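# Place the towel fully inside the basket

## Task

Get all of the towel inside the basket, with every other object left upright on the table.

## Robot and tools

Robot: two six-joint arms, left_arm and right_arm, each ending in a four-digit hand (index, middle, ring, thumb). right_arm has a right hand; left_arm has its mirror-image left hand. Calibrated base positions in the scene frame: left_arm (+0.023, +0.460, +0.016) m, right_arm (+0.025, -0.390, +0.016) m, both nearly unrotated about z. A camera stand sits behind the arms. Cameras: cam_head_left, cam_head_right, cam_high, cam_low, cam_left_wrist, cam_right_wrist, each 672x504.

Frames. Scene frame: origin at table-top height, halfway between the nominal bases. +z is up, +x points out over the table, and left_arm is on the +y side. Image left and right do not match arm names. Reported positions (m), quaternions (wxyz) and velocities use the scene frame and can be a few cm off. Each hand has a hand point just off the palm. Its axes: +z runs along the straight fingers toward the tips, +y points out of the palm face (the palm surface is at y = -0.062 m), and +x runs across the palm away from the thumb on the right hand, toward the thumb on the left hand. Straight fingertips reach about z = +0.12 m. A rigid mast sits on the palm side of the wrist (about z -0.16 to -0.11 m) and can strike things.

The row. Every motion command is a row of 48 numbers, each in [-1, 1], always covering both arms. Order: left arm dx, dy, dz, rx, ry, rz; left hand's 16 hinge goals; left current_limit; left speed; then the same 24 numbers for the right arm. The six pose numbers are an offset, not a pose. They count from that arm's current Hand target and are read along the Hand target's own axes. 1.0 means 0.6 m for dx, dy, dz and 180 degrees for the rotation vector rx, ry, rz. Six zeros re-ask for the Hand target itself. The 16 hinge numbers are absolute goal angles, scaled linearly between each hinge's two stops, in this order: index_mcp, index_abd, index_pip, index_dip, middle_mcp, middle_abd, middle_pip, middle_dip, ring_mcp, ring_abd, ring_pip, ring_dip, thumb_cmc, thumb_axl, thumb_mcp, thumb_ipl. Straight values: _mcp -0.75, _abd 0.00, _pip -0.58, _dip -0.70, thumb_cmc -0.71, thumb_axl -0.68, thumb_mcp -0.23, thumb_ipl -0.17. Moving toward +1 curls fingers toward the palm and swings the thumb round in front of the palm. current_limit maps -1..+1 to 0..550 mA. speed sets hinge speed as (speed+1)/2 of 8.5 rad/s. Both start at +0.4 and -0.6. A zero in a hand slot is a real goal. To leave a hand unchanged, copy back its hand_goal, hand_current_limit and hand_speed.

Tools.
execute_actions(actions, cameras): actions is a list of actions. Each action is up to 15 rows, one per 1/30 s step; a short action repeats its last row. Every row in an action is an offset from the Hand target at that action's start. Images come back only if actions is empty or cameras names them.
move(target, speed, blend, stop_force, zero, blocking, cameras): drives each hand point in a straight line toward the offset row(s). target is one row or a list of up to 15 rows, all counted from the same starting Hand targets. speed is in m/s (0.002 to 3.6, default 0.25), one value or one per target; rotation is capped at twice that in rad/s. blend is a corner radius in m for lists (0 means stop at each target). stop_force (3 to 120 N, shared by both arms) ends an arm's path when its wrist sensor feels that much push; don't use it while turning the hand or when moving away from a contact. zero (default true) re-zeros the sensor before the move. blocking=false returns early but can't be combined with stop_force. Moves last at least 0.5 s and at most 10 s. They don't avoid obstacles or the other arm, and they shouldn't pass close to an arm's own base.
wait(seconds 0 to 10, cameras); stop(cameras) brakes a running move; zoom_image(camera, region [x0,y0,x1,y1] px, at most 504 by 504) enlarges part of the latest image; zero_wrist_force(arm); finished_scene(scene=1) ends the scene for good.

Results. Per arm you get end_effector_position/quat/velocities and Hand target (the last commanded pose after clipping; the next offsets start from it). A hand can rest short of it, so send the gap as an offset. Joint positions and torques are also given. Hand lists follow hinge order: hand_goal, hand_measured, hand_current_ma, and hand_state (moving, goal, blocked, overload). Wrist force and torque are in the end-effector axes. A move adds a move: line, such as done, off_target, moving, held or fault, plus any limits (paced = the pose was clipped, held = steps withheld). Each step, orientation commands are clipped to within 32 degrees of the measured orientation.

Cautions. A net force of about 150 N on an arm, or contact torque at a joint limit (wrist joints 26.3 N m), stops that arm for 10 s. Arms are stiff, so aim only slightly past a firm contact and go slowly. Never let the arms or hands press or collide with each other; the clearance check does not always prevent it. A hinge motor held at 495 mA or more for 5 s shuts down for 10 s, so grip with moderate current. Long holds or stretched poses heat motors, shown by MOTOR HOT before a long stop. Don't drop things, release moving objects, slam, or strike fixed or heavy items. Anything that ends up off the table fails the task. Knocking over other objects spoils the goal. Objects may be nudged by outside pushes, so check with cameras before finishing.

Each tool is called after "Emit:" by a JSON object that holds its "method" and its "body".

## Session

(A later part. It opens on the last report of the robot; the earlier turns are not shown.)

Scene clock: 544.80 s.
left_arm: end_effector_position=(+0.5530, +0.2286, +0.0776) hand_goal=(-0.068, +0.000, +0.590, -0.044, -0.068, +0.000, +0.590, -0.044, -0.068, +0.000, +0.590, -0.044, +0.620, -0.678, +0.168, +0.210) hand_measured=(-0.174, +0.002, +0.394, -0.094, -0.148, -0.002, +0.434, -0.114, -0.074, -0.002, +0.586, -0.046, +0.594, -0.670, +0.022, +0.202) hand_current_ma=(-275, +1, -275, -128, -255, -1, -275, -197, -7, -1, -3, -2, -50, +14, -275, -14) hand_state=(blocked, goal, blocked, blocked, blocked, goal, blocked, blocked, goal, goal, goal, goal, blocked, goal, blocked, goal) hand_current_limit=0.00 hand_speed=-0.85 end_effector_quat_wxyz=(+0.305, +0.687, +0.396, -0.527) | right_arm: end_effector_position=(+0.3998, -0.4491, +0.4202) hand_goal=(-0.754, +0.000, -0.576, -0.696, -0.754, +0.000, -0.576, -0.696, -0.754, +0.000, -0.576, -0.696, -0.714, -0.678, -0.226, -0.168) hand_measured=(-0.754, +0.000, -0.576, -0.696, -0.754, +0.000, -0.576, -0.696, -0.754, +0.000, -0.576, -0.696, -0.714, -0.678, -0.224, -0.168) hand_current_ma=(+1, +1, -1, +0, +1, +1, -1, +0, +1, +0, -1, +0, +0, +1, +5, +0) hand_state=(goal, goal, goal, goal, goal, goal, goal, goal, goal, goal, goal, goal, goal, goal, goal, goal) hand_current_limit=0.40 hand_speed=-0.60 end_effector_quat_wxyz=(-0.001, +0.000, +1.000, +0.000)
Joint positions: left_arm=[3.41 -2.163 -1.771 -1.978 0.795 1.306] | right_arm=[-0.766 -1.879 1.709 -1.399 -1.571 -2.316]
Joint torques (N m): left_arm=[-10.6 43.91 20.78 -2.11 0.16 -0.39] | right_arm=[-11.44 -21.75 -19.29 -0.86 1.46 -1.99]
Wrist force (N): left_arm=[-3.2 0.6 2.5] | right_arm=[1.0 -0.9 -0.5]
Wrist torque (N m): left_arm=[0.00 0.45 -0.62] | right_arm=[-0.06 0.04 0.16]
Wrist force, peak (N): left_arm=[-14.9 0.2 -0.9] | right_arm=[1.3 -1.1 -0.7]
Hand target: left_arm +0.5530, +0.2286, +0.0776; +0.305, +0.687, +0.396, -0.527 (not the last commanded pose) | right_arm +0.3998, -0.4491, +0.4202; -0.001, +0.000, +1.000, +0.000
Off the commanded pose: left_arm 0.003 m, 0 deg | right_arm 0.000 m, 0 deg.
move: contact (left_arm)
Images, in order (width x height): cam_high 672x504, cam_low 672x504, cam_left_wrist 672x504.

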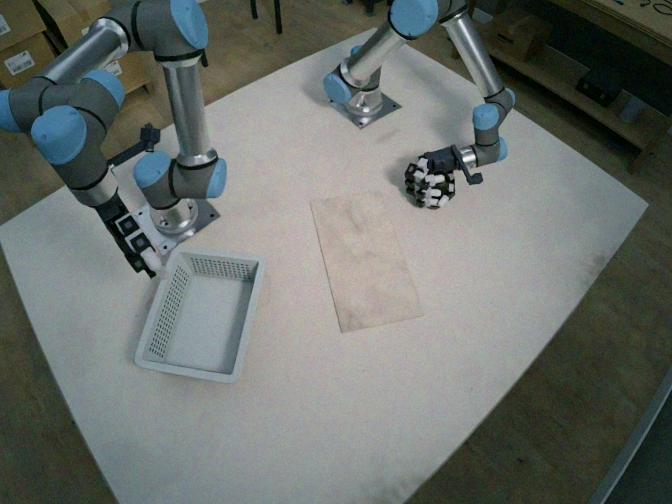

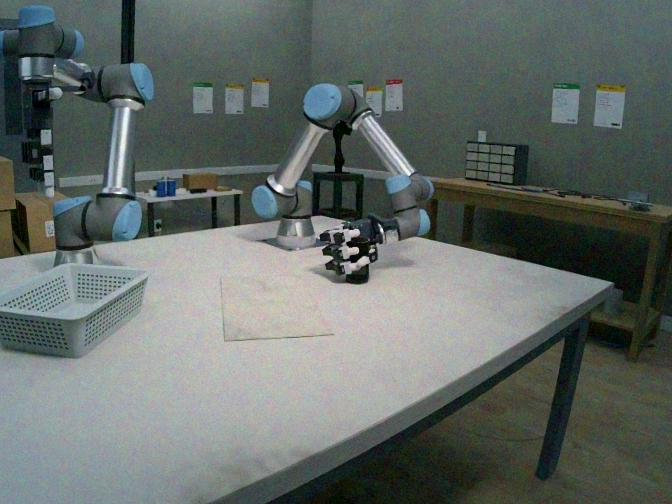

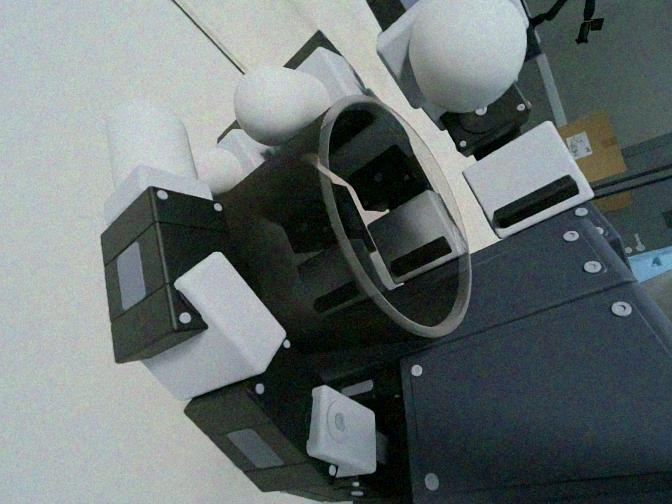

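Emit:
{"method": "move", "body": {"target": [0.004,0,0.0011,0,0,0,-0.068,0,0.591,-0.043,-0.068,0,0.591,-0.043,-0.068,0,0.591,-0.043,0.62,-0.678,0.169,0.211,0.0,-0.85,0,0,0,0,0,0,-0.754,0,-0.576,-0.696,-0.754,0,-0.576,-0.696,-0.754,0,-0.576,-0.696,-0.714,-0.678,-0.226,-0.168,0.4,-0.6], "speed": 0.02}}

Emit:
{"method": "move", "body": {"target": [0,0,0,0,0,0,-0.2,0,0.36,-0.14,-0.2,0,0.36,-0.14,-0.3,0,0.2,-0.2,0.60,-0.678,-0.03,0.15,0.0,-0.9,0,0,0,0,0,0,-0.754,0,-0.576,-0.696,-0.754,0,-0.576,-0.696,-0.754,0,-0.576,-0.696,-0.714,-0.678,-0.226,-0.168,0.4,-0.6], "cameras": ["cam_high","cam_low","cam_left_wrist"]}}

Emit:
{"method": "zoom_image", "body": {"camera": "cam_low", "region": [280, 150, 440, 310]}}

Scene clock: 552.83 s.
left_arm: end_effector_position=(+0.5530, +0.2286, +0.0752) hand_goal=(-0.068, +0.000, +0.590, -0.044, -0.068, +0.000, +0.590, -0.044, -0.068, +0.000, +0.590, -0.044, +0.620, -0.678, +0.168, +0.210) hand_measured=(-0.174, +0.004, +0.394, -0.094, -0.148, -0.002, +0.434, -0.114, -0.074, -0.002, +0.586, -0.046, +0.594, -0.670, +0.022, +0.202) hand_current_ma=(-275, +3, -275, -128, -255, -1, -275, -197, -7, -1, -3, -2, -50, +14, -275, -14) hand_state=(blocked, goal, blocked, blocked, blocked, goal, blocked, blocked, goal, goal, goal, goal, blocked, goal, blocked, goal) hand_current_limit=0.00 hand_speed=-0.85 end_effector_quat_wxyz=(+0.305, +0.687, +0.396, -0.527) | right_arm: end_effector_position=(+0.3998, -0.4491, +0.4202) hand_goal=(-0.754, +0.000, -0.576, -0.696, -0.754, +0.000, -0.576, -0.696, -0.754, +0.000, -0.576, -0.696, -0.714, -0.678, -0.226, -0.168) hand_measured=(-0.754, +0.000, -0.576, -0.696, -0.754, +0.000, -0.576, -0.696, -0.754, +0.000, -0.576, -0.696, -0.714, -0.678, -0.224, -0.168) hand_current_ma=(+1, +1, -1, +0, +1, +1, -1, +0, +1, +0, -1, +0, +0, +1, +5, +0) hand_state=(goal, goal, goal, goal, goal, goal, goal, goal, goal, goal, goal, goal, goal, goal, goal, goal) hand_current_limit=0.40 hand_speed=-0.60 end_effector_quat_wxyz=(-0.001, +0.000, +1.000, +0.000)
Joint positions: left_arm=[3.41 -2.167 -1.772 -1.973 0.795 1.306] | right_arm=[-0.766 -1.879 1.709 -1.399 -1.571 -2.316]
Joint torques (N m): left_arm=[-11.43 25.63 5.45 1.82 0.78 -0.66] | right_arm=[-11.47 -22.19 -19.58 -1.07 1.24 -1.86]
Wrist force (N): left_arm=[-16.3 -0.1 -1.3] | right_arm=[1.1 -0.8 -0.4]
Wrist torque (N m): left_arm=[0.05 0.90 -0.85] | right_arm=[-0.05 0.02 0.17]
Wrist force, peak (N): left_arm=[-16.3 -0.1 -1.3] | right_arm=[1.3 -1.1 -0.7]
Hand target: left_arm +0.5530, +0.2286, +0.0751; +0.305, +0.687, +0.396, -0.527 | right_arm +0.3998, -0.4491, +0.4202; -0.001, +0.000, +1.000, +0.000
Off the commanded pose: left_arm 0.000 m, 0 deg | right_arm 0.000 m, 0 deg.
move: done

Scene clock: 554.17 s.
left_arm: end_effector_position=(+0.5530, +0.2286, +0.0751) hand_goal=(-0.200, +0.000, +0.360, -0.140, -0.200, +0.000, +0.360, -0.140, -0.300, +0.000, +0.200, -0.200, +0.600, -0.678, -0.030, +0.150) hand_measured=(-0.200, +0.000, +0.362, -0.138, -0.200, -0.002, +0.362, -0.138, -0.298, -0.002, +0.202, -0.198, +0.590, -0.678, -0.026, +0.152) hand_current_ma=(+0, +0, +1, +1, +1, -1, +1, +2, +1, -1, +1, +2, -15, +0, +5, +2) hand_state=(goal, goal, goal, goal, goal, goal, goal, goal, goal, goal, goal, goal, goal, goal, goal, goal) hand_current_limit=0.00 hand_speed=-0.90 end_effector_quat_wxyz=(+0.304, +0.687, +0.396, -0.527) | right_arm: end_effector_position=(+0.3998, -0.4491, +0.4202) hand_goal=(-0.754, +0.000, -0.576, -0.696, -0.754, +0.000, -0.576, -0.696, -0.754, +0.000, -0.576, -0.696, -0.714, -0.678, -0.226, -0.168) hand_measured=(-0.754, +0.000, -0.576, -0.696, -0.754, +0.000, -0.576, -0.696, -0.754, +0.000, -0.576, -0.696, -0.714, -0.678, -0.224, -0.168) hand_current_ma=(+1, +1, -1, +0, +1, +1, -1, +0, +1, +0, -1, +0, +0, +1, +5, +0) hand_state=(goal, goal, goal, goal, goal, goal, goal, goal, goal, goal, goal, goal, goal, goal, goal, goal) hand_current_limit=0.40 hand_speed=-0.60 end_effector_quat_wxyz=(-0.001, +0.000, +1.000, +0.000)
Joint positions: left_arm=[3.41 -2.167 -1.773 -1.973 0.795 1.306] | right_arm=[-0.766 -1.879 1.709 -1.399 -1.571 -2.316]
Joint torques (N m): left_arm=[-12.6 41.91 14.25 -0.32 -1.57 -1.01] | right_arm=[-11.94 -22.68 -18.06 -1.01 1.47 -2]
Wrist force (N): left_arm=[-5.8 0.8 1.8] | right_arm=[1.2 -1.1 -0.7]
Wrist torque (N m): left_arm=[0.04 0.56 -0.69] | right_arm=[-0.07 0.01 0.17]
Wrist force, peak (N): left_arm=[-16.4 -0.2 -1.4] | right_arm=[1.4 -1.0 -0.7]
Hand target: left_arm +0.5530, +0.2286, +0.0751; +0.305, +0.687, +0.396, -0.527 | right_arm +0.3998, -0.4491, +0.4202; -0.001, +0.000, +1.000, +0.000
Off the commanded pose: left_arm 0.000 m, 0 deg | right_arm 0.000 m, 0 deg.
move: done
Images, in order (width x height): cam_high 672x504, cam_low 672x504, cam_left_wrist 672x504.

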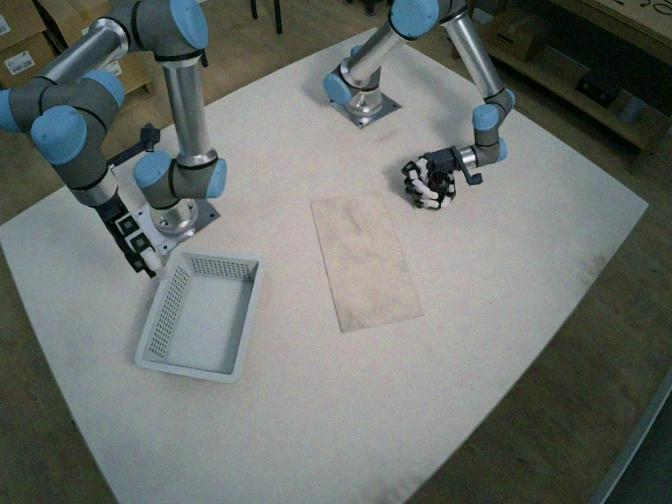

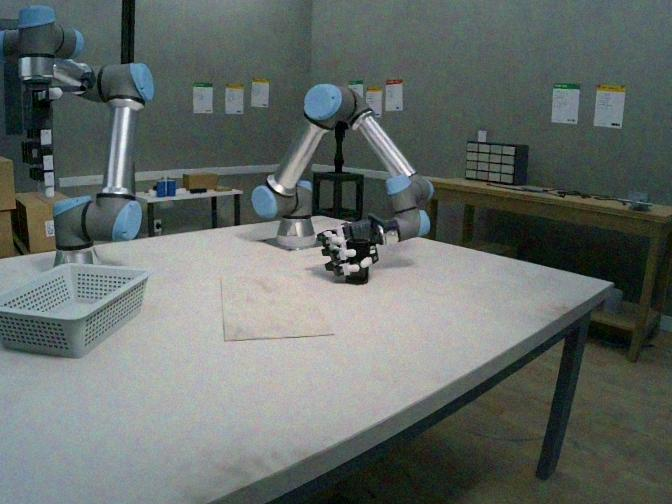

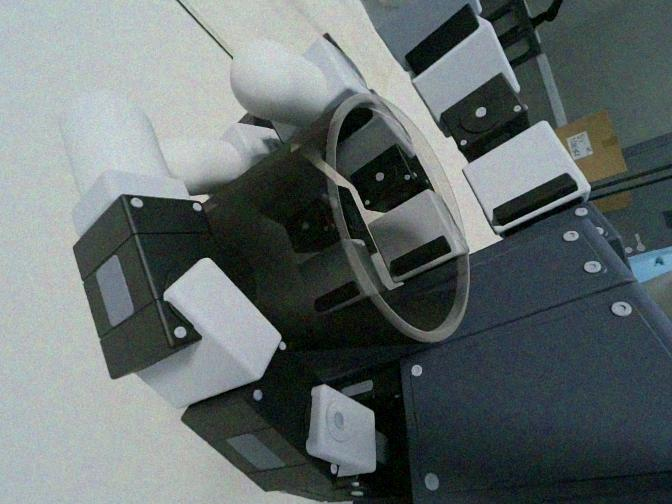

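Scaled by 3.150 from the camera's 672x504 image, which has a finer 960x720 frame.

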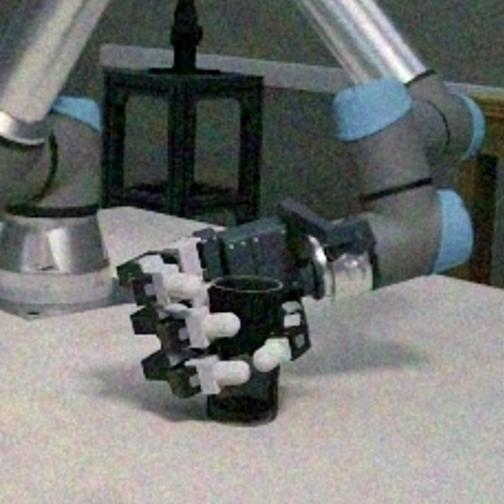

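Emit:
{"method": "move", "body": {"target": [0,0,0,0,0,0,-0.754,0,-0.576,-0.696,-0.754,0,-0.576,-0.696,-0.754,0,-0.576,-0.696,0.6,-0.678,-0.226,-0.168,0.0,-0.75,0,0,0,0,0,0,-0.754,0,-0.576,-0.696,-0.754,0,-0.576,-0.696,-0.754,0,-0.576,-0.696,-0.714,-0.678,-0.226,-0.168,0.4,-0.6], "cameras": ["cam_low","cam_left_wrist"]}}

Emit:
{"method": "move", "body": {"target": [0,-0.1,0,0,0,0,-0.754,0,-0.576,-0.696,-0.754,0,-0.576,-0.696,-0.754,0,-0.576,-0.696,0.6,-0.678,-0.226,-0.168,0.0,-0.75,0,0,0,0,0,0,-0.754,0,-0.576,-0.696,-0.754,0,-0.576,-0.696,-0.754,0,-0.576,-0.696,-0.714,-0.678,-0.226,-0.168,0.4,-0.6], "speed": 0.06, "cameras": ["cam_high","cam_low","cam_left_wrist"]}}

Scene clock: 561.07 s.
left_arm: end_effector_position=(+0.5530, +0.2286, +0.0751) hand_goal=(-0.754, +0.000, -0.576, -0.696, -0.754, +0.000, -0.576, -0.696, -0.754, +0.000, -0.576, -0.696, +0.600, -0.678, -0.226, -0.168) hand_measured=(-0.752, -0.002, -0.572, -0.694, -0.752, -0.002, -0.574, -0.694, -0.752, -0.002, -0.574, -0.694, +0.590, -0.678, -0.222, -0.166) hand_current_ma=(+2, -1, +3, +2, +2, -1, +2, +2, +2, -1, +2, +2, -15, +0, +5, +3) hand_state=(goal, goal, goal, goal, goal, goal, goal, goal, goal, goal, goal, goal, goal, goal, goal, goal) hand_current_limit=0.00 hand_speed=-0.75 end_effector_quat_wxyz=(+0.305, +0.687, +0.396, -0.527) | right_arm: end_effector_position=(+0.3998, -0.4491, +0.4202) hand_goal=(-0.754, +0.000, -0.576, -0.696, -0.754, +0.000, -0.576, -0.696, -0.754, +0.000, -0.576, -0.696, -0.714, -0.678, -0.226, -0.168) hand_measured=(-0.754, +0.000, -0.576, -0.696, -0.754, +0.000, -0.576, -0.696, -0.754, +0.000, -0.576, -0.696, -0.714, -0.678, -0.224, -0.168) hand_current_ma=(+1, +1, -1, +0, +1, +1, -1, +0, +1, +0, -1, +0, +0, +1, +5, +0) hand_state=(goal, goal, goal, goal, goal, goal, goal, goal, goal, goal, goal, goal, goal, goal, goal, goal) hand_current_limit=0.40 hand_speed=-0.60 end_effector_quat_wxyz=(-0.001, +0.000, +1.000, +0.000)
Joint positions: left_arm=[3.41 -2.167 -1.773 -1.973 0.795 1.306] | right_arm=[-0.766 -1.879 1.709 -1.399 -1.571 -2.316]
Joint torques (N m): left_arm=[-12.49 42.33 14.61 -1.29 -1.82 -0.9] | right_arm=[-11.11 -22.51 -19.62 -0.98 1.52 -2]
Wrist force (N): left_arm=[-5.8 0.7 1.8] | right_arm=[1.1 -1.3 -0.7]
Wrist torque (N m): left_arm=[0.00 0.62 -0.57] | right_arm=[-0.10 0.02 0.16]
Wrist force, peak (N): left_arm=[-6.1 0.8 1.8] | right_arm=[1.1 -1.3 -0.7]
Hand target: left_arm +0.5530, +0.2286, +0.0751; +0.305, +0.687, +0.396, -0.527 | right_arm +0.3998, -0.4491, +0.4202; -0.001, +0.000, +1.000, +0.000
Off the commanded pose: left_arm 0.000 m, 0 deg | right_arm 0.000 m, 0 deg.
move: done
Images, in order (width x height): cam_low 672x504, cam_left_wrist 672x504.

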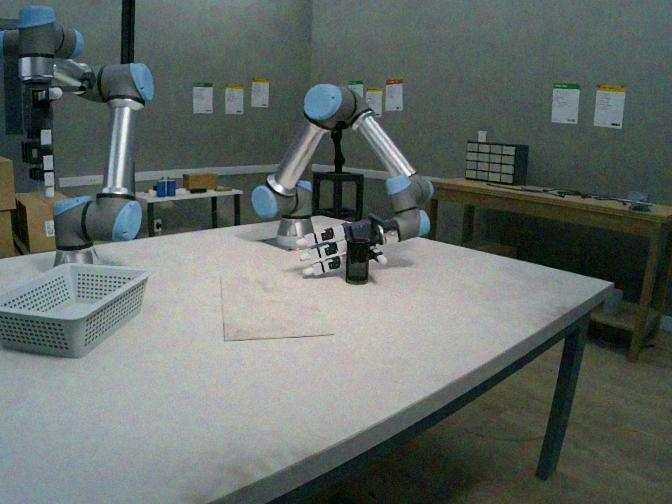

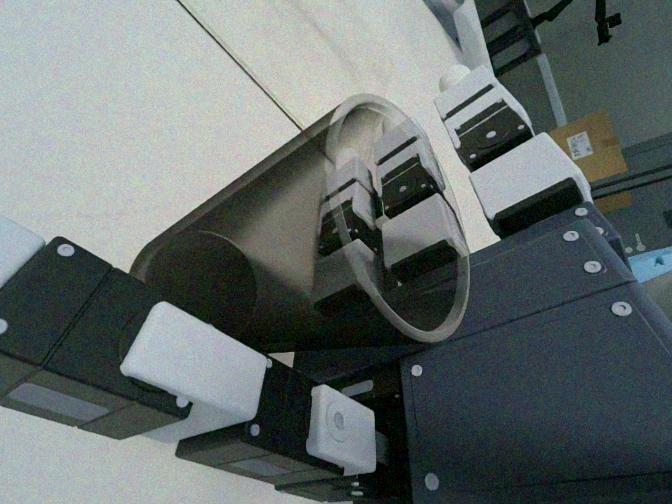

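Scene clock: 562.53 s.
left_arm: end_effector_position=(+0.5011, +0.2586, +0.0750) hand_goal=(-0.754, +0.000, -0.576, -0.696, -0.754, +0.000, -0.576, -0.696, -0.754, +0.000, -0.576, -0.696, +0.600, -0.678, -0.226, -0.168) hand_measured=(-0.752, -0.002, -0.572, -0.694, -0.752, -0.002, -0.574, -0.694, -0.752, -0.002, -0.574, -0.694, +0.590, -0.678, -0.222, -0.166) hand_current_ma=(+2, -1, +3, +2, +2, -1, +2, +2, +2, -1, +2, +2, -15, +0, +5, +3) hand_state=(goal, goal, goal, goal, goal, goal, goal, goal, goal, goal, goal, goal, goal, goal, goal, goal) hand_current_limit=0.00 hand_speed=-0.75 end_effector_quat_wxyz=(+0.305, +0.687, +0.396, -0.527) | right_arm: end_effector_position=(+0.3998, -0.4491, +0.4202) hand_goal=(-0.754, +0.000, -0.576, -0.696, -0.754, +0.000, -0.576, -0.696, -0.754, +0.000, -0.576, -0.696, -0.714, -0.678, -0.226, -0.168) hand_measured=(-0.754, +0.000, -0.576, -0.696, -0.754, +0.000, -0.576, -0.696, -0.754, +0.000, -0.576, -0.696, -0.714, -0.678, -0.224, -0.168) hand_current_ma=(+1, +1, -1, +0, +1, +1, -1, +0, +1, +0, -1, +0, +0, +1, +5, +0) hand_state=(goal, goal, goal, goal, goal, goal, goal, goal, goal, goal, goal, goal, goal, goal, goal, goal) hand_current_limit=0.40 hand_speed=-0.60 end_effector_quat_wxyz=(-0.001, +0.000, +1.000, +0.000)
Joint positions: left_arm=[3.493 -2.082 -1.925 -1.931 0.872 1.345] | right_arm=[-0.766 -1.879 1.709 -1.399 -1.571 -2.316]
Joint torques (N m): left_arm=[12.46 38.35 5.57 1.28 1.75 2.49] | right_arm=[-11.49 -22.62 -18.81 -1.07 1.47 -1.88]
Wrist force (N): left_arm=[-5.9 1.0 1.9] | right_arm=[1.1 -0.9 -0.6]
Wrist torque (N m): left_arm=[0.01 0.63 -0.58] | right_arm=[-0.06 0.01 0.17]
Wrist force, peak (N): left_arm=[-5.9 1.0 1.9] | right_arm=[1.4 -1.1 -0.3]
Hand target: left_arm +0.5011, +0.2587, +0.0750; +0.305, +0.687, +0.396, -0.527 | right_arm +0.3998, -0.4491, +0.4202; -0.001, +0.000, +1.000, +0.000
Off the commanded pose: left_arm 0.000 m, 0 deg | right_arm 0.000 m, 0 deg.
move: done
Images, in order (width x height): cam_high 672x504, cam_low 672x504, cam_left_wrist 672x504.

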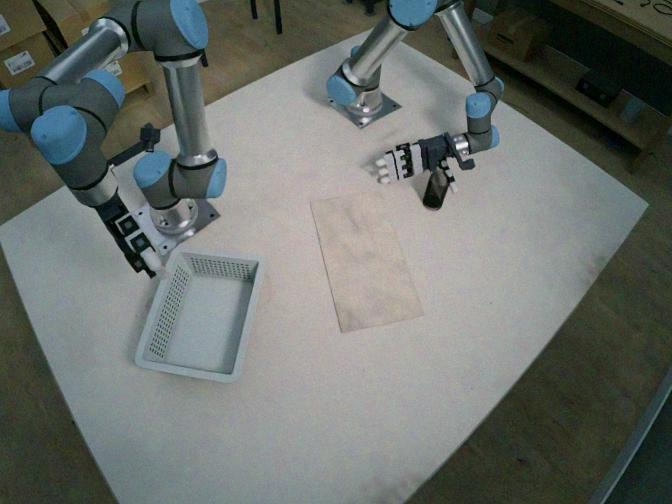

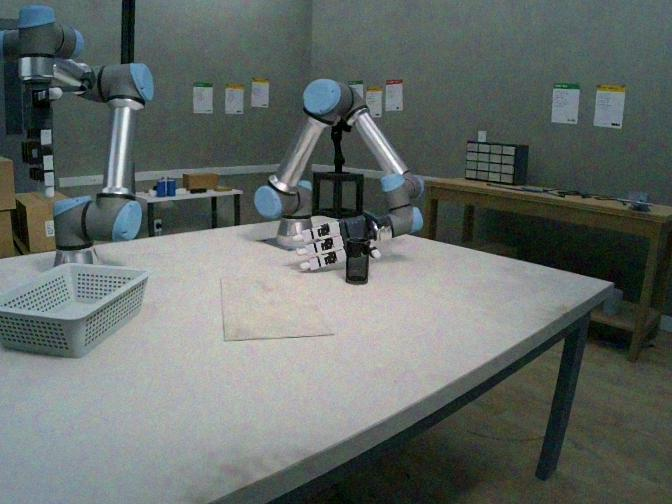

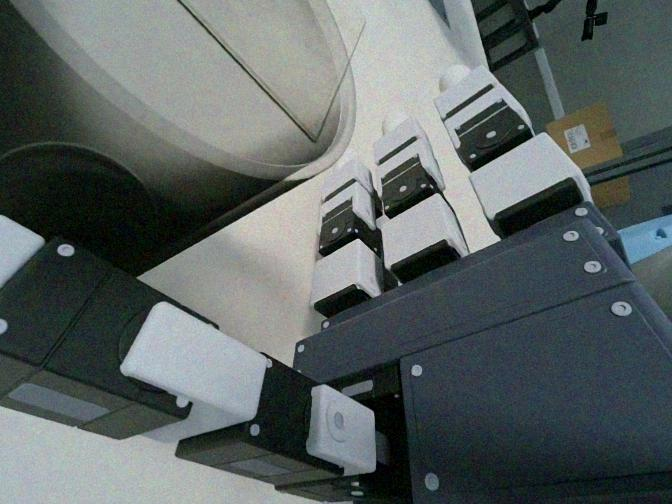

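Emit:
{"method": "move", "body": {"target": [[0,-0.15,0,0,0,0,-0.754,0,-0.576,-0.696,-0.754,0,-0.576,-0.696,-0.754,0,-0.576,-0.696,0.6,-0.678,-0.226,-0.168,0.0,-0.75,0,0,0,0,0,0,-0.754,0,-0.576,-0.696,-0.754,0,-0.576,-0.696,-0.754,0,-0.576,-0.696,-0.714,-0.678,-0.226,-0.168,0.4,-0.6],[-0.322,-0.15,-0.0863,0,0,0,-0.754,0,-0.576,-0.696,-0.754,0,-0.576,-0.696,-0.754,0,-0.576,-0.696,0.6,-0.678,-0.226,-0.168,0.0,-0.75,0,0,0,0,0,0,-0.754,0,-0.576,-0.696,-0.754,0,-0.576,-0.696,-0.754,0,-0.576,-0.696,-0.714,-0.678,-0.226,-0.168,0.4,-0.6],[-0.345,-0.305,-0.291,0,0,0,-0.754,0,-0.576,-0.696,-0.754,0,-0.576,-0.696,-0.754,0,-0.576,-0.696,0.6,-0.678,-0.226,-0.168,0.0,-0.75,-0.3,0.1485,0,0,0,0.9333,-0.754,0,-0.576,-0.696,-0.754,0,-0.576,-0.696,-0.754,0,-0.576,-0.696,-0.714,-0.678,-0.226,-0.168,0.4,-0.6]], "blend": [0.02,0.04,0], "speed": [0.1,0.2,0.3], "cameras": ["all"]}}

Scene clock: 655.13 s.
left_arm: end_effector_position=(+0.4000, +0.4499, +0.3200) hand_goal=(-0.754, +0.000, -0.576, -0.696, -0.754, +0.000, -0.576, -0.696, -0.754, +0.000, -0.576, -0.696, +0.600, -0.678, -0.226, -0.168) hand_measured=(-0.752, -0.002, -0.574, -0.694, -0.752, -0.002, -0.574, -0.694, -0.752, -0.002, -0.574, -0.694, +0.590, -0.678, -0.222, -0.166) hand_current_ma=(+2, -1, +3, +2, +2, -1, +2, +2, +2, -1, +2, +2, -15, +0, +5, +3) hand_state=(goal, goal, goal, goal, goal, goal, goal, goal, goal, goal, goal, goal, goal, goal, goal, goal) hand_current_limit=0.00 hand_speed=-0.75 end_effector_quat_wxyz=(+0.305, +0.687, +0.396, -0.527) | right_arm: end_effector_position=(+0.5799, -0.3602, +0.4201) hand_goal=(-0.754, +0.000, -0.576, -0.696, -0.754, +0.000, -0.576, -0.696, -0.754, +0.000, -0.576, -0.696, -0.714, -0.678, -0.226, -0.168) hand_measured=(-0.754, +0.000, -0.576, -0.696, -0.754, +0.000, -0.576, -0.696, -0.754, +0.000, -0.576, -0.696, -0.714, -0.678, -0.224, -0.168) hand_current_ma=(+1, +1, -1, +0, +1, +1, -1, +0, +1, +0, -1, +0, +0, +1, +5, +0) hand_state=(goal, goal, goal, goal, goal, goal, goal, goal, goal, goal, goal, goal, goal, goal, goal, goal) hand_current_limit=0.40 hand_speed=-0.60 end_effector_quat_wxyz=(+0.000, +0.995, +0.104, +0.000)
Joint positions: left_arm=[3.955 -1.67 -1.739 -2.603 1.313 1.501] | right_arm=[-0.049 -1.41 1.277 -1.437 -1.57 1.333]
Joint torques (N m): left_arm=[13.09 15.5 24.51 -2.92 1.99 2.59] | right_arm=[11.33 -17.25 -31.5 0.19 -1.67 2.56]
Wrist force (N): left_arm=[-5.8 0.9 2.1] | right_arm=[1.4 -1.3 -0.7]
Wrist torque (N m): left_arm=[-0.01 0.60 -0.57] | right_arm=[-0.12 -0.02 0.01]
Wrist force, peak (N): left_arm=[-6.9 1.2 1.9] | right_arm=[1.9 -1.3 -0.7]
Hand target: left_arm +0.4000, +0.4499, +0.3200; +0.305, +0.687, +0.396, -0.527 | right_arm +0.5799, -0.3602, +0.4201; +0.000, +0.995, +0.104, +0.000
Off the commanded pose: left_arm 0.000 m, 0 deg | right_arm 0.000 m, 0 deg.
move: done

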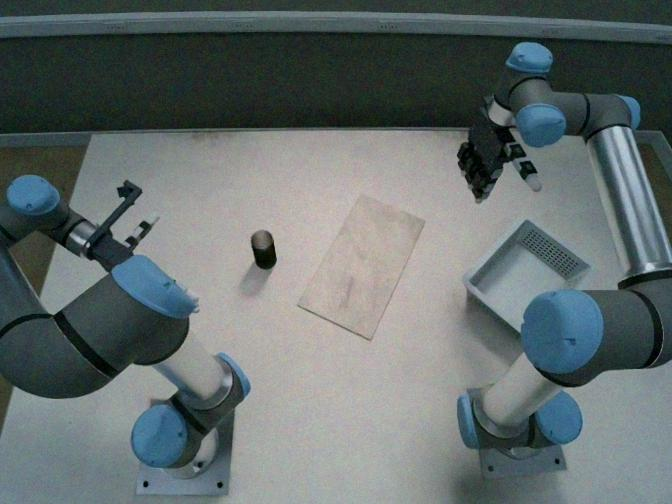

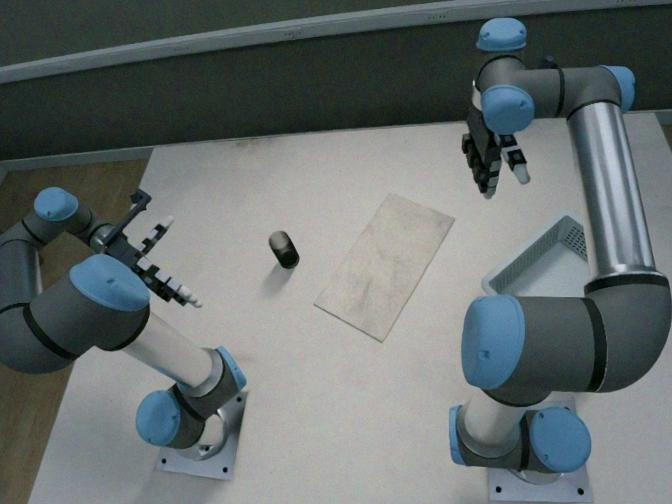

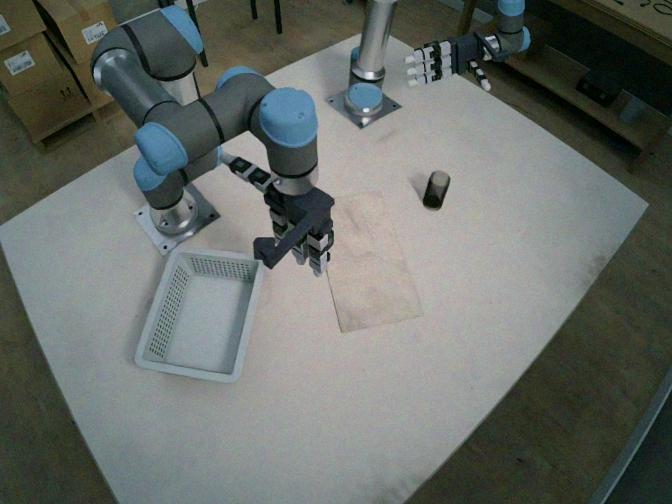

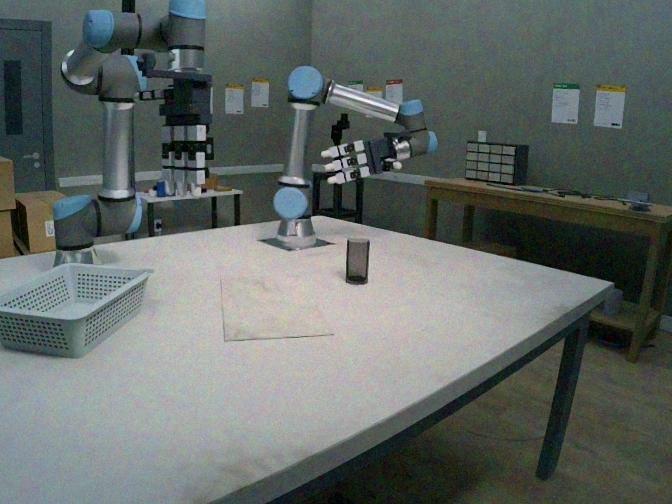

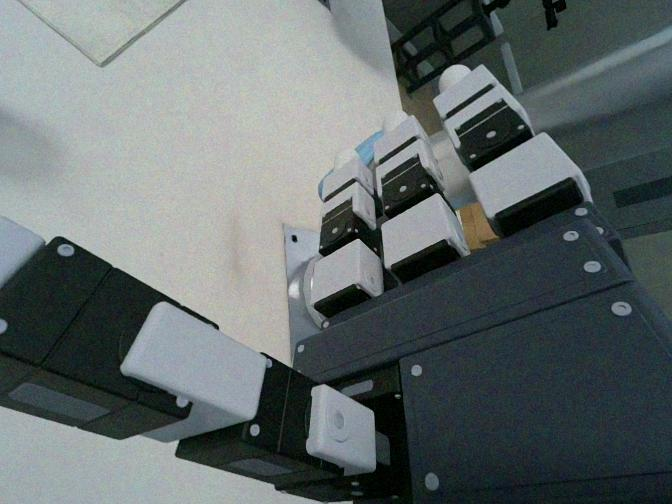

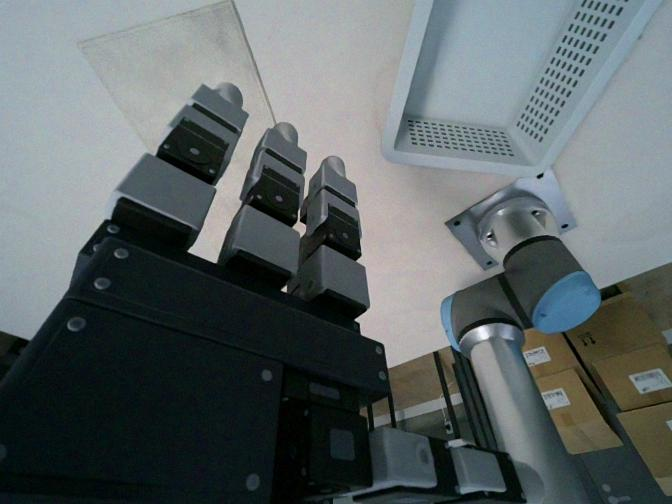

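Emit:
{"method": "move", "body": {"target": [0,0,0,0,0,0,-0.754,0,-0.576,-0.696,-0.754,0,-0.576,-0.696,-0.754,0,-0.576,-0.696,0.6,-0.678,-0.226,-0.168,0.0,-0.75,0.0428,-0.6657,0.2833,0.4527,0.0596,-0.0686,-0.754,0,-0.576,-0.696,-0.754,0,-0.576,-0.696,-0.754,0,-0.576,-0.696,0.571,-0.678,-0.226,-0.168,0.4,-0.6], "cameras": ["all"]}}

Scene clock: 676.37 s.
left_arm: end_effector_position=(+0.4000, +0.4499, +0.3200) hand_goal=(-0.754, +0.000, -0.576, -0.696, -0.754, +0.000, -0.576, -0.696, -0.754, +0.000, -0.576, -0.696, +0.600, -0.678, -0.226, -0.168) hand_measured=(-0.752, -0.002, -0.574, -0.694, -0.752, -0.002, -0.574, -0.694, -0.752, -0.002, -0.574, -0.694, +0.590, -0.678, -0.222, -0.166) hand_current_ma=(+2, -1, +3, +2, +2, -1, +2, +2, +2, -1, +2, +2, -15, +0, +5, +3) hand_state=(goal, goal, goal, goal, goal, goal, goal, goal, goal, goal, goal, goal, goal, goal, goal, goal) hand_current_limit=0.00 hand_speed=-0.75 end_effector_quat_wxyz=(+0.305, +0.687, +0.396, -0.527) | right_arm: end_effector_position=(+0.5222, +0.0360, +0.2504) hand_goal=(-0.754, +0.000, -0.576, -0.696, -0.754, +0.000, -0.576, -0.696, -0.754, +0.000, -0.576, -0.696, +0.570, -0.678, -0.226, -0.168) hand_measured=(-0.746, +0.000, -0.576, -0.696, -0.748, +0.000, -0.576, -0.696, -0.746, +0.000, -0.576, -0.696, +0.568, -0.678, -0.224, -0.168) hand_current_ma=(+16, +1, +0, +0, +15, +1, +0, +0, +18, +0, +0, +0, -4, +1, +5, +0) hand_state=(goal, goal, goal, goal, goal, goal, goal, goal, goal, goal, goal, goal, goal, goal, goal, goal) hand_current_limit=0.40 hand_speed=-0.60 end_effector_quat_wxyz=(-0.656, +0.734, +0.175, +0.017)
Joint positions: left_arm=[3.955 -1.67 -1.739 -2.603 1.313 1.501] | right_arm=[0.127 -1.271 1.734 -1.626 -0.152 0.897]
Joint torques (N m): left_arm=[12.86 15.33 24.17 -2.76 1.96 2.59] | right_arm=[12.26 -20.96 -29.57 0.59 3.05 -2.67]
Wrist force (N): left_arm=[-5.8 1.0 2.2] | right_arm=[2.5 -0.6 -1.0]
Wrist torque (N m): left_arm=[-0.01 0.61 -0.57] | right_arm=[0.19 -0.38 0.18]
Wrist force, peak (N): left_arm=[-6.0 1.0 2.3] | right_arm=[2.7 -0.9 -1.0]
Hand target: left_arm +0.4000, +0.4499, +0.3200; +0.305, +0.687, +0.396, -0.527 | right_arm +0.5222, +0.0360, +0.2504; -0.656, +0.734, +0.176, +0.017
Off the commanded pose: left_arm 0.000 m, 0 deg | right_arm 0.000 m, 0 deg.
move: done

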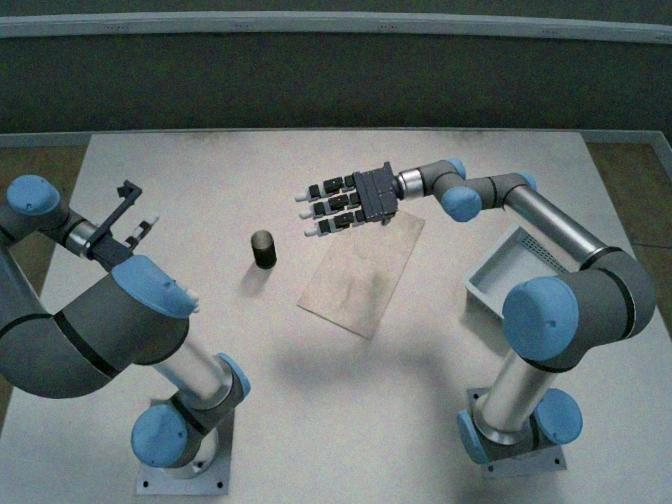

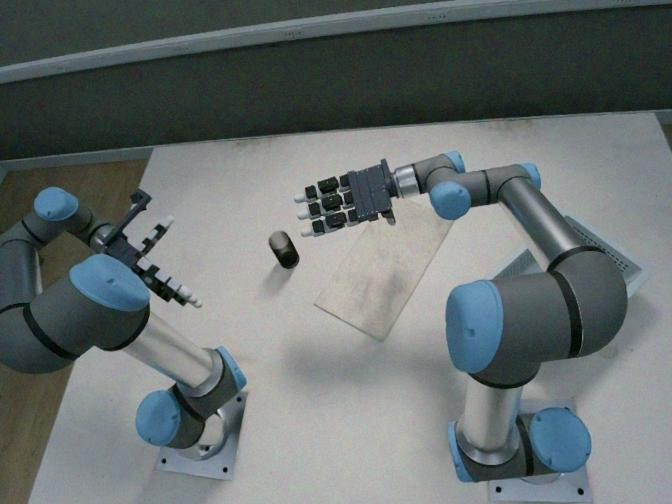

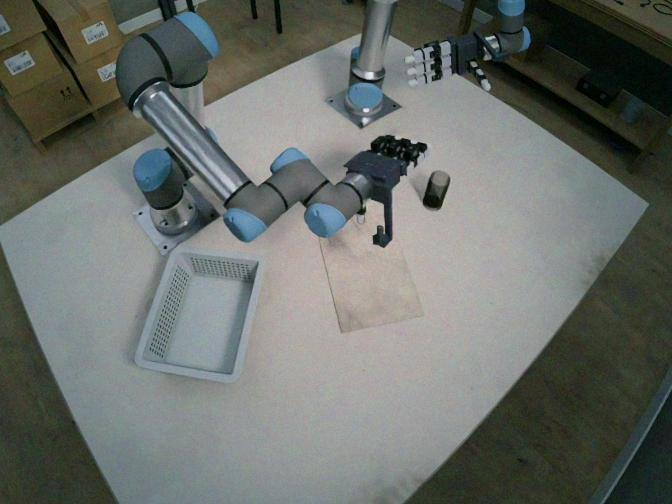

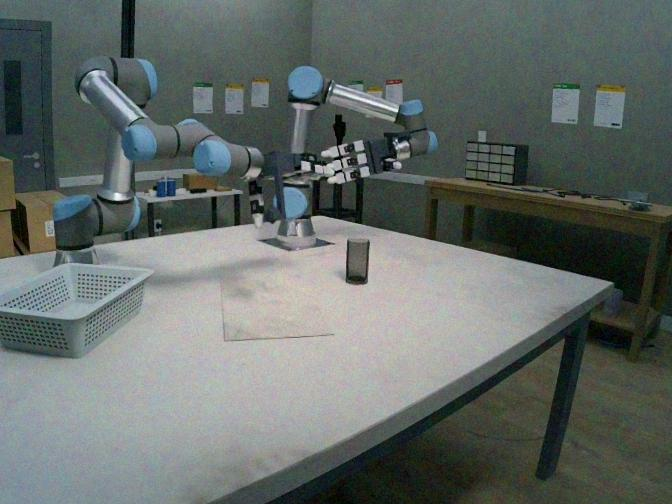

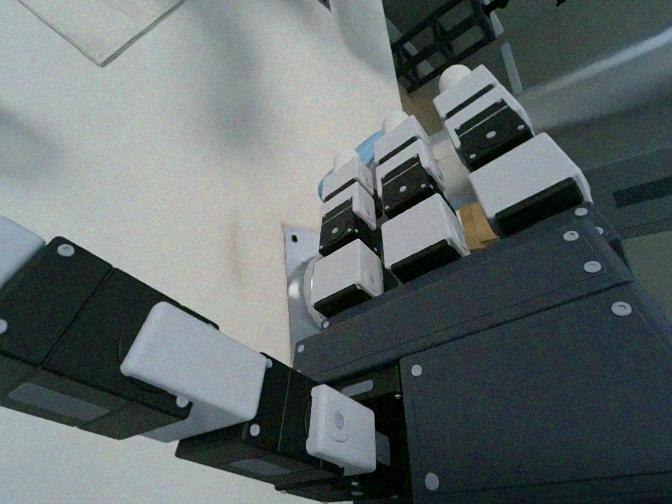

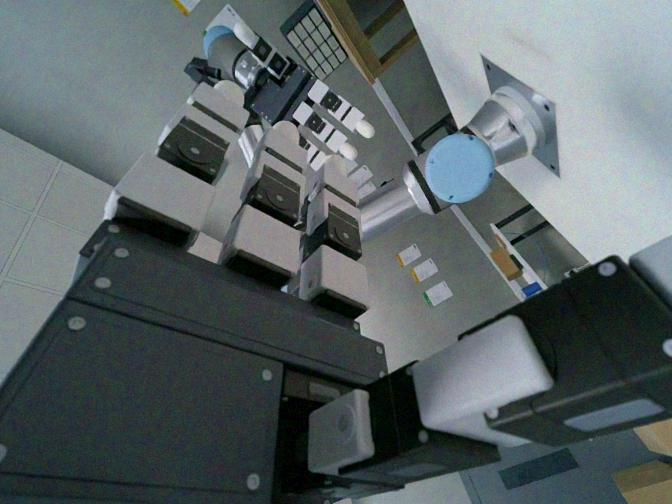

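Emit:
{"method": "move", "body": {"target": [0,0,0,0,0,0,-0.754,0,-0.576,-0.696,-0.754,0,-0.576,-0.696,-0.754,0,-0.576,-0.696,0.6,-0.678,-0.226,-0.168,0.0,-0.75,0,0,0,0,0,0.039,0.548,0,-0.504,-0.623,0.548,0,-0.504,-0.623,0.548,0,-0.504,-0.623,0.571,-0.678,-0.135,-0.168,0.4,-0.6]}}

Emit:
{"method": "move", "body": {"target": [0,0,0,0,0,0,-0.754,0,-0.576,-0.696,-0.754,0,-0.576,-0.696,-0.754,0,-0.576,-0.696,0.6,-0.678,-0.226,-0.168,0.0,-0.75,0.0333,0.2418,0.0341,0,0,0,0.548,0,-0.504,-0.623,0.548,0,-0.504,-0.623,0.548,0,-0.504,-0.623,0.571,-0.678,-0.135,-0.168,0.4,-0.6], "speed": 0.12, "cameras": ["cam_head_left","cam_head_right","cam_high","cam_low","cam_right_wrist"]}}

Emit:
{"method": "zoom_image", "body": {"camera": "cam_low", "region": [200, 160, 400, 360]}}

Emit:
{"method": "zoom_image", "body": {"camera": "cam_high", "region": [270, 130, 450, 340]}}

Scene clock: 690.70 s.
left_arm: end_effector_position=(+0.4000, +0.4499, +0.3200) hand_goal=(-0.754, +0.000, -0.576, -0.696, -0.754, +0.000, -0.576, -0.696, -0.754, +0.000, -0.576, -0.696, +0.600, -0.678, -0.226, -0.168) hand_measured=(-0.752, -0.002, -0.574, -0.694, -0.752, -0.002, -0.574, -0.694, -0.752, -0.002, -0.574, -0.694, +0.590, -0.678, -0.222, -0.166) hand_current_ma=(+2, -1, +3, +2, +2, -1, +2, +2, +2, -1, +2, +2, -15, +0, +5, +3) hand_state=(goal, goal, goal, goal, goal, goal, goal, goal, goal, goal, goal, goal, goal, goal, goal, goal) hand_current_limit=0.00 hand_speed=-0.75 end_effector_quat_wxyz=(+0.305, +0.687, +0.396, -0.527) | right_arm: end_effector_position=(+0.5222, +0.0360, +0.2503) hand_goal=(+0.548, +0.000, -0.504, -0.624, +0.548, +0.000, -0.504, -0.624, +0.548, +0.000, -0.504, -0.624, +0.570, -0.678, -0.136, -0.168) hand_measured=(+0.544, +0.000, -0.504, -0.626, +0.544, +0.000, -0.504, -0.626, +0.544, +0.000, -0.504, -0.626, +0.568, -0.678, -0.138, -0.168) hand_current_ma=(-8, +1, +0, -5, -7, +1, -1, -4, -8, +0, -1, -4, -4, +1, -5, +0) hand_state=(goal, goal, goal, goal, goal, goal, goal, goal, goal, goal, goal, goal, goal, goal, goal, goal) hand_current_limit=0.40 hand_speed=-0.60 end_effector_quat_wxyz=(-0.656, +0.743, +0.130, -0.023)
Joint positions: left_arm=[3.955 -1.67 -1.739 -2.603 1.313 1.501] | right_arm=[0.128 -1.247 1.703 -1.62 -0.151 1.021]
Joint torques (N m): left_arm=[12.62 15.17 23.97 -2.68 2.05 2.51] | right_arm=[11.99 -37.97 -12.91 -5.09 0.35 2.56]
Wrist force (N): left_arm=[-5.8 0.7 2.1] | right_arm=[2.4 -0.4 -0.9]
Wrist torque (N m): left_arm=[-0.03 0.60 -0.56] | right_arm=[0.38 -0.37 0.03]
Wrist force, peak (N): left_arm=[-6.0 1.0 2.3] | right_arm=[2.5 -1.5 -1.2]
Hand target: left_arm +0.4000, +0.4499, +0.3200; +0.305, +0.687, +0.396, -0.527 | right_arm +0.5222, +0.0360, +0.2504; -0.656, +0.743, +0.130, -0.023
Off the commanded pose: left_arm 0.000 m, 0 deg | right_arm 0.000 m, 0 deg.
move: done

Scene clock: 692.67 s.
left_arm: end_effector_position=(+0.4000, +0.4499, +0.3200) hand_goal=(-0.754, +0.000, -0.576, -0.696, -0.754, +0.000, -0.576, -0.696, -0.754, +0.000, -0.576, -0.696, +0.600, -0.678, -0.226, -0.168) hand_measured=(-0.752, -0.002, -0.574, -0.694, -0.752, -0.002, -0.574, -0.694, -0.752, -0.002, -0.574, -0.694, +0.590, -0.678, -0.222, -0.166) hand_current_ma=(+2, -1, +3, +2, +2, -1, +2, +2, +2, -1, +2, +2, -15, +0, +5, +3) hand_state=(goal, goal, goal, goal, goal, goal, goal, goal, goal, goal, goal, goal, goal, goal, goal, goal) hand_current_limit=0.00 hand_speed=-0.75 end_effector_quat_wxyz=(+0.305, +0.687, +0.396, -0.527) | right_arm: end_effector_position=(+0.5610, +0.0450, +0.1080) hand_goal=(+0.548, +0.000, -0.504, -0.624, +0.548, +0.000, -0.504, -0.624, +0.548, +0.000, -0.504, -0.624, +0.570, -0.678, -0.136, -0.168) hand_measured=(+0.544, +0.000, -0.504, -0.626, +0.544, +0.000, -0.504, -0.626, +0.544, +0.000, -0.504, -0.626, +0.568, -0.678, -0.138, -0.168) hand_current_ma=(-8, +1, +0, -5, -7, +1, -1, -4, -8, +0, -1, -4, -4, +1, -5, +0) hand_state=(goal, goal, goal, goal, goal, goal, goal, goal, goal, goal, goal, goal, goal, goal, goal, goal) hand_current_limit=0.40 hand_speed=-0.60 end_effector_quat_wxyz=(-0.656, +0.743, +0.130, -0.023)
Joint positions: left_arm=[3.955 -1.67 -1.739 -2.603 1.313 1.501] | right_arm=[0.133 -0.974 1.721 -1.941 -0.149 1.051]
Joint torques (N m): left_arm=[12.61 15.46 24.76 -2.74 2.06 2.48] | right_arm=[11.99 -29.19 -9.35 -5.12 2.4 2.48]
Wrist force (N): left_arm=[-5.8 1.0 2.5] | right_arm=[2.2 -0.4 -1.1]
Wrist torque (N m): left_arm=[-0.03 0.62 -0.58] | right_arm=[0.41 -0.33 0.00]
Wrist force, peak (N): left_arm=[-6.0 0.9 2.2] | right_arm=[2.5 -1.3 -0.9]
Hand target: left_arm +0.4000, +0.4499, +0.3200; +0.305, +0.687, +0.396, -0.527 | right_arm +0.5610, +0.0450, +0.1080; -0.656, +0.743, +0.130, -0.023
Off the commanded pose: left_arm 0.000 m, 0 deg | right_arm 0.000 m, 0 deg.
move: done
Images, in order (width x height): cam_head_left 672x504, cam_head_right 672x504, cam_high 672x504, cam_low 672x504, cam_right_wrist 672x504.

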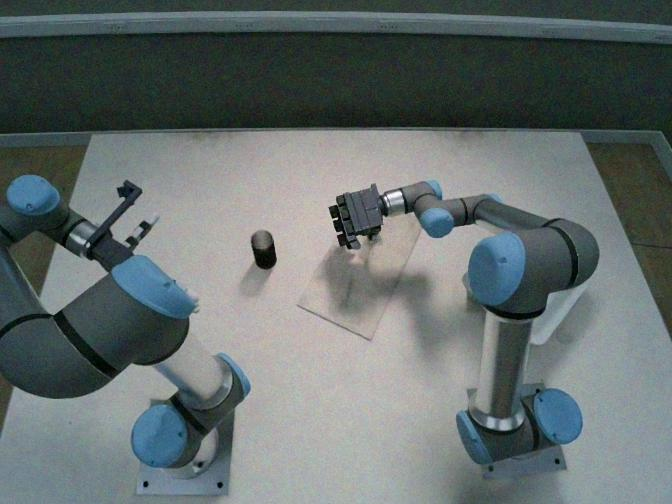

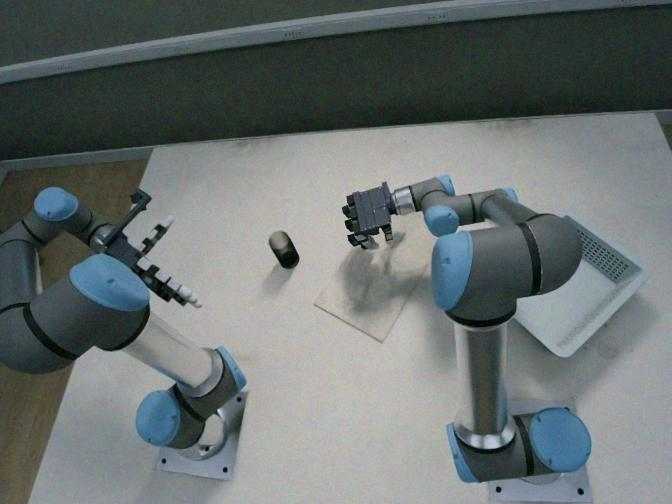

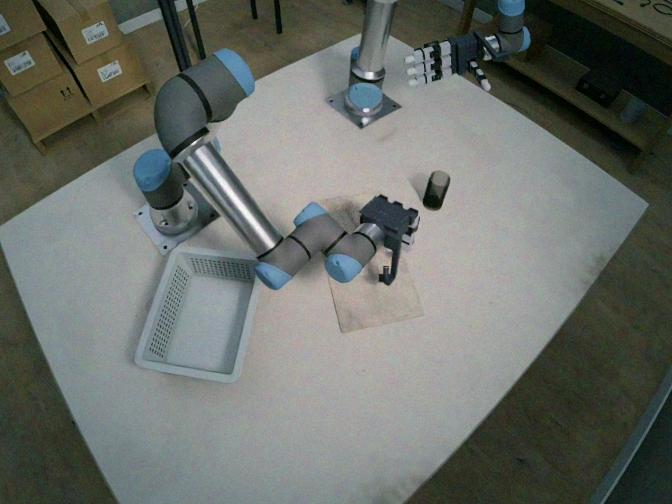

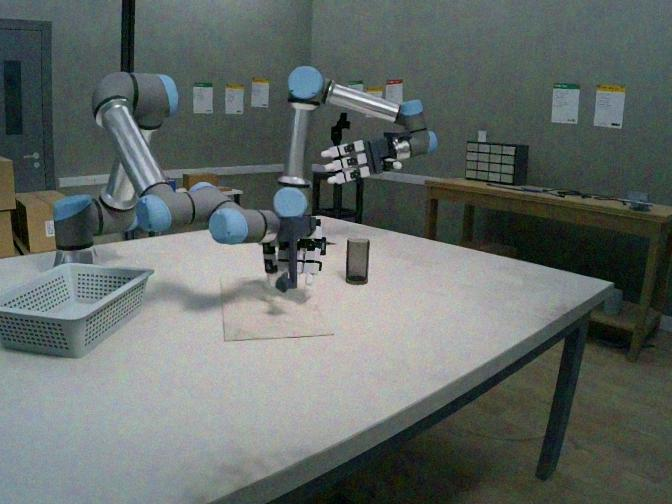

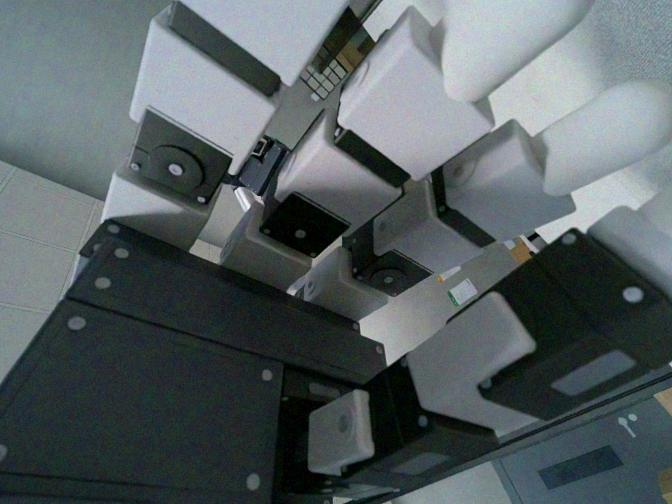

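Scaled by 2.520 from the camera's 672x504 image, which has a finer 960x720 frame.

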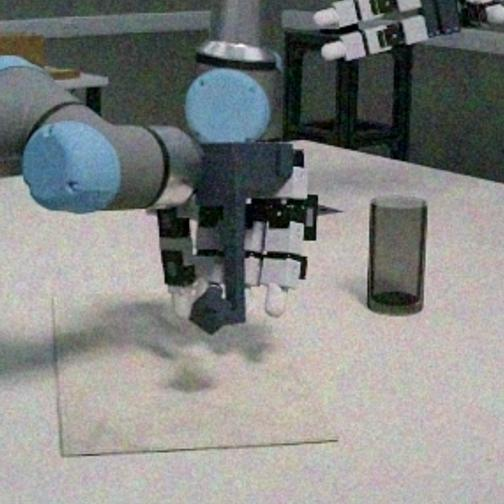

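Scaled by 2.400 from the camera's 672x504 image, which has a finer 960x720 frame.

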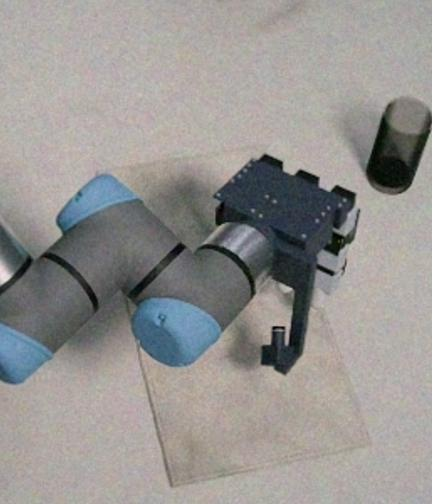

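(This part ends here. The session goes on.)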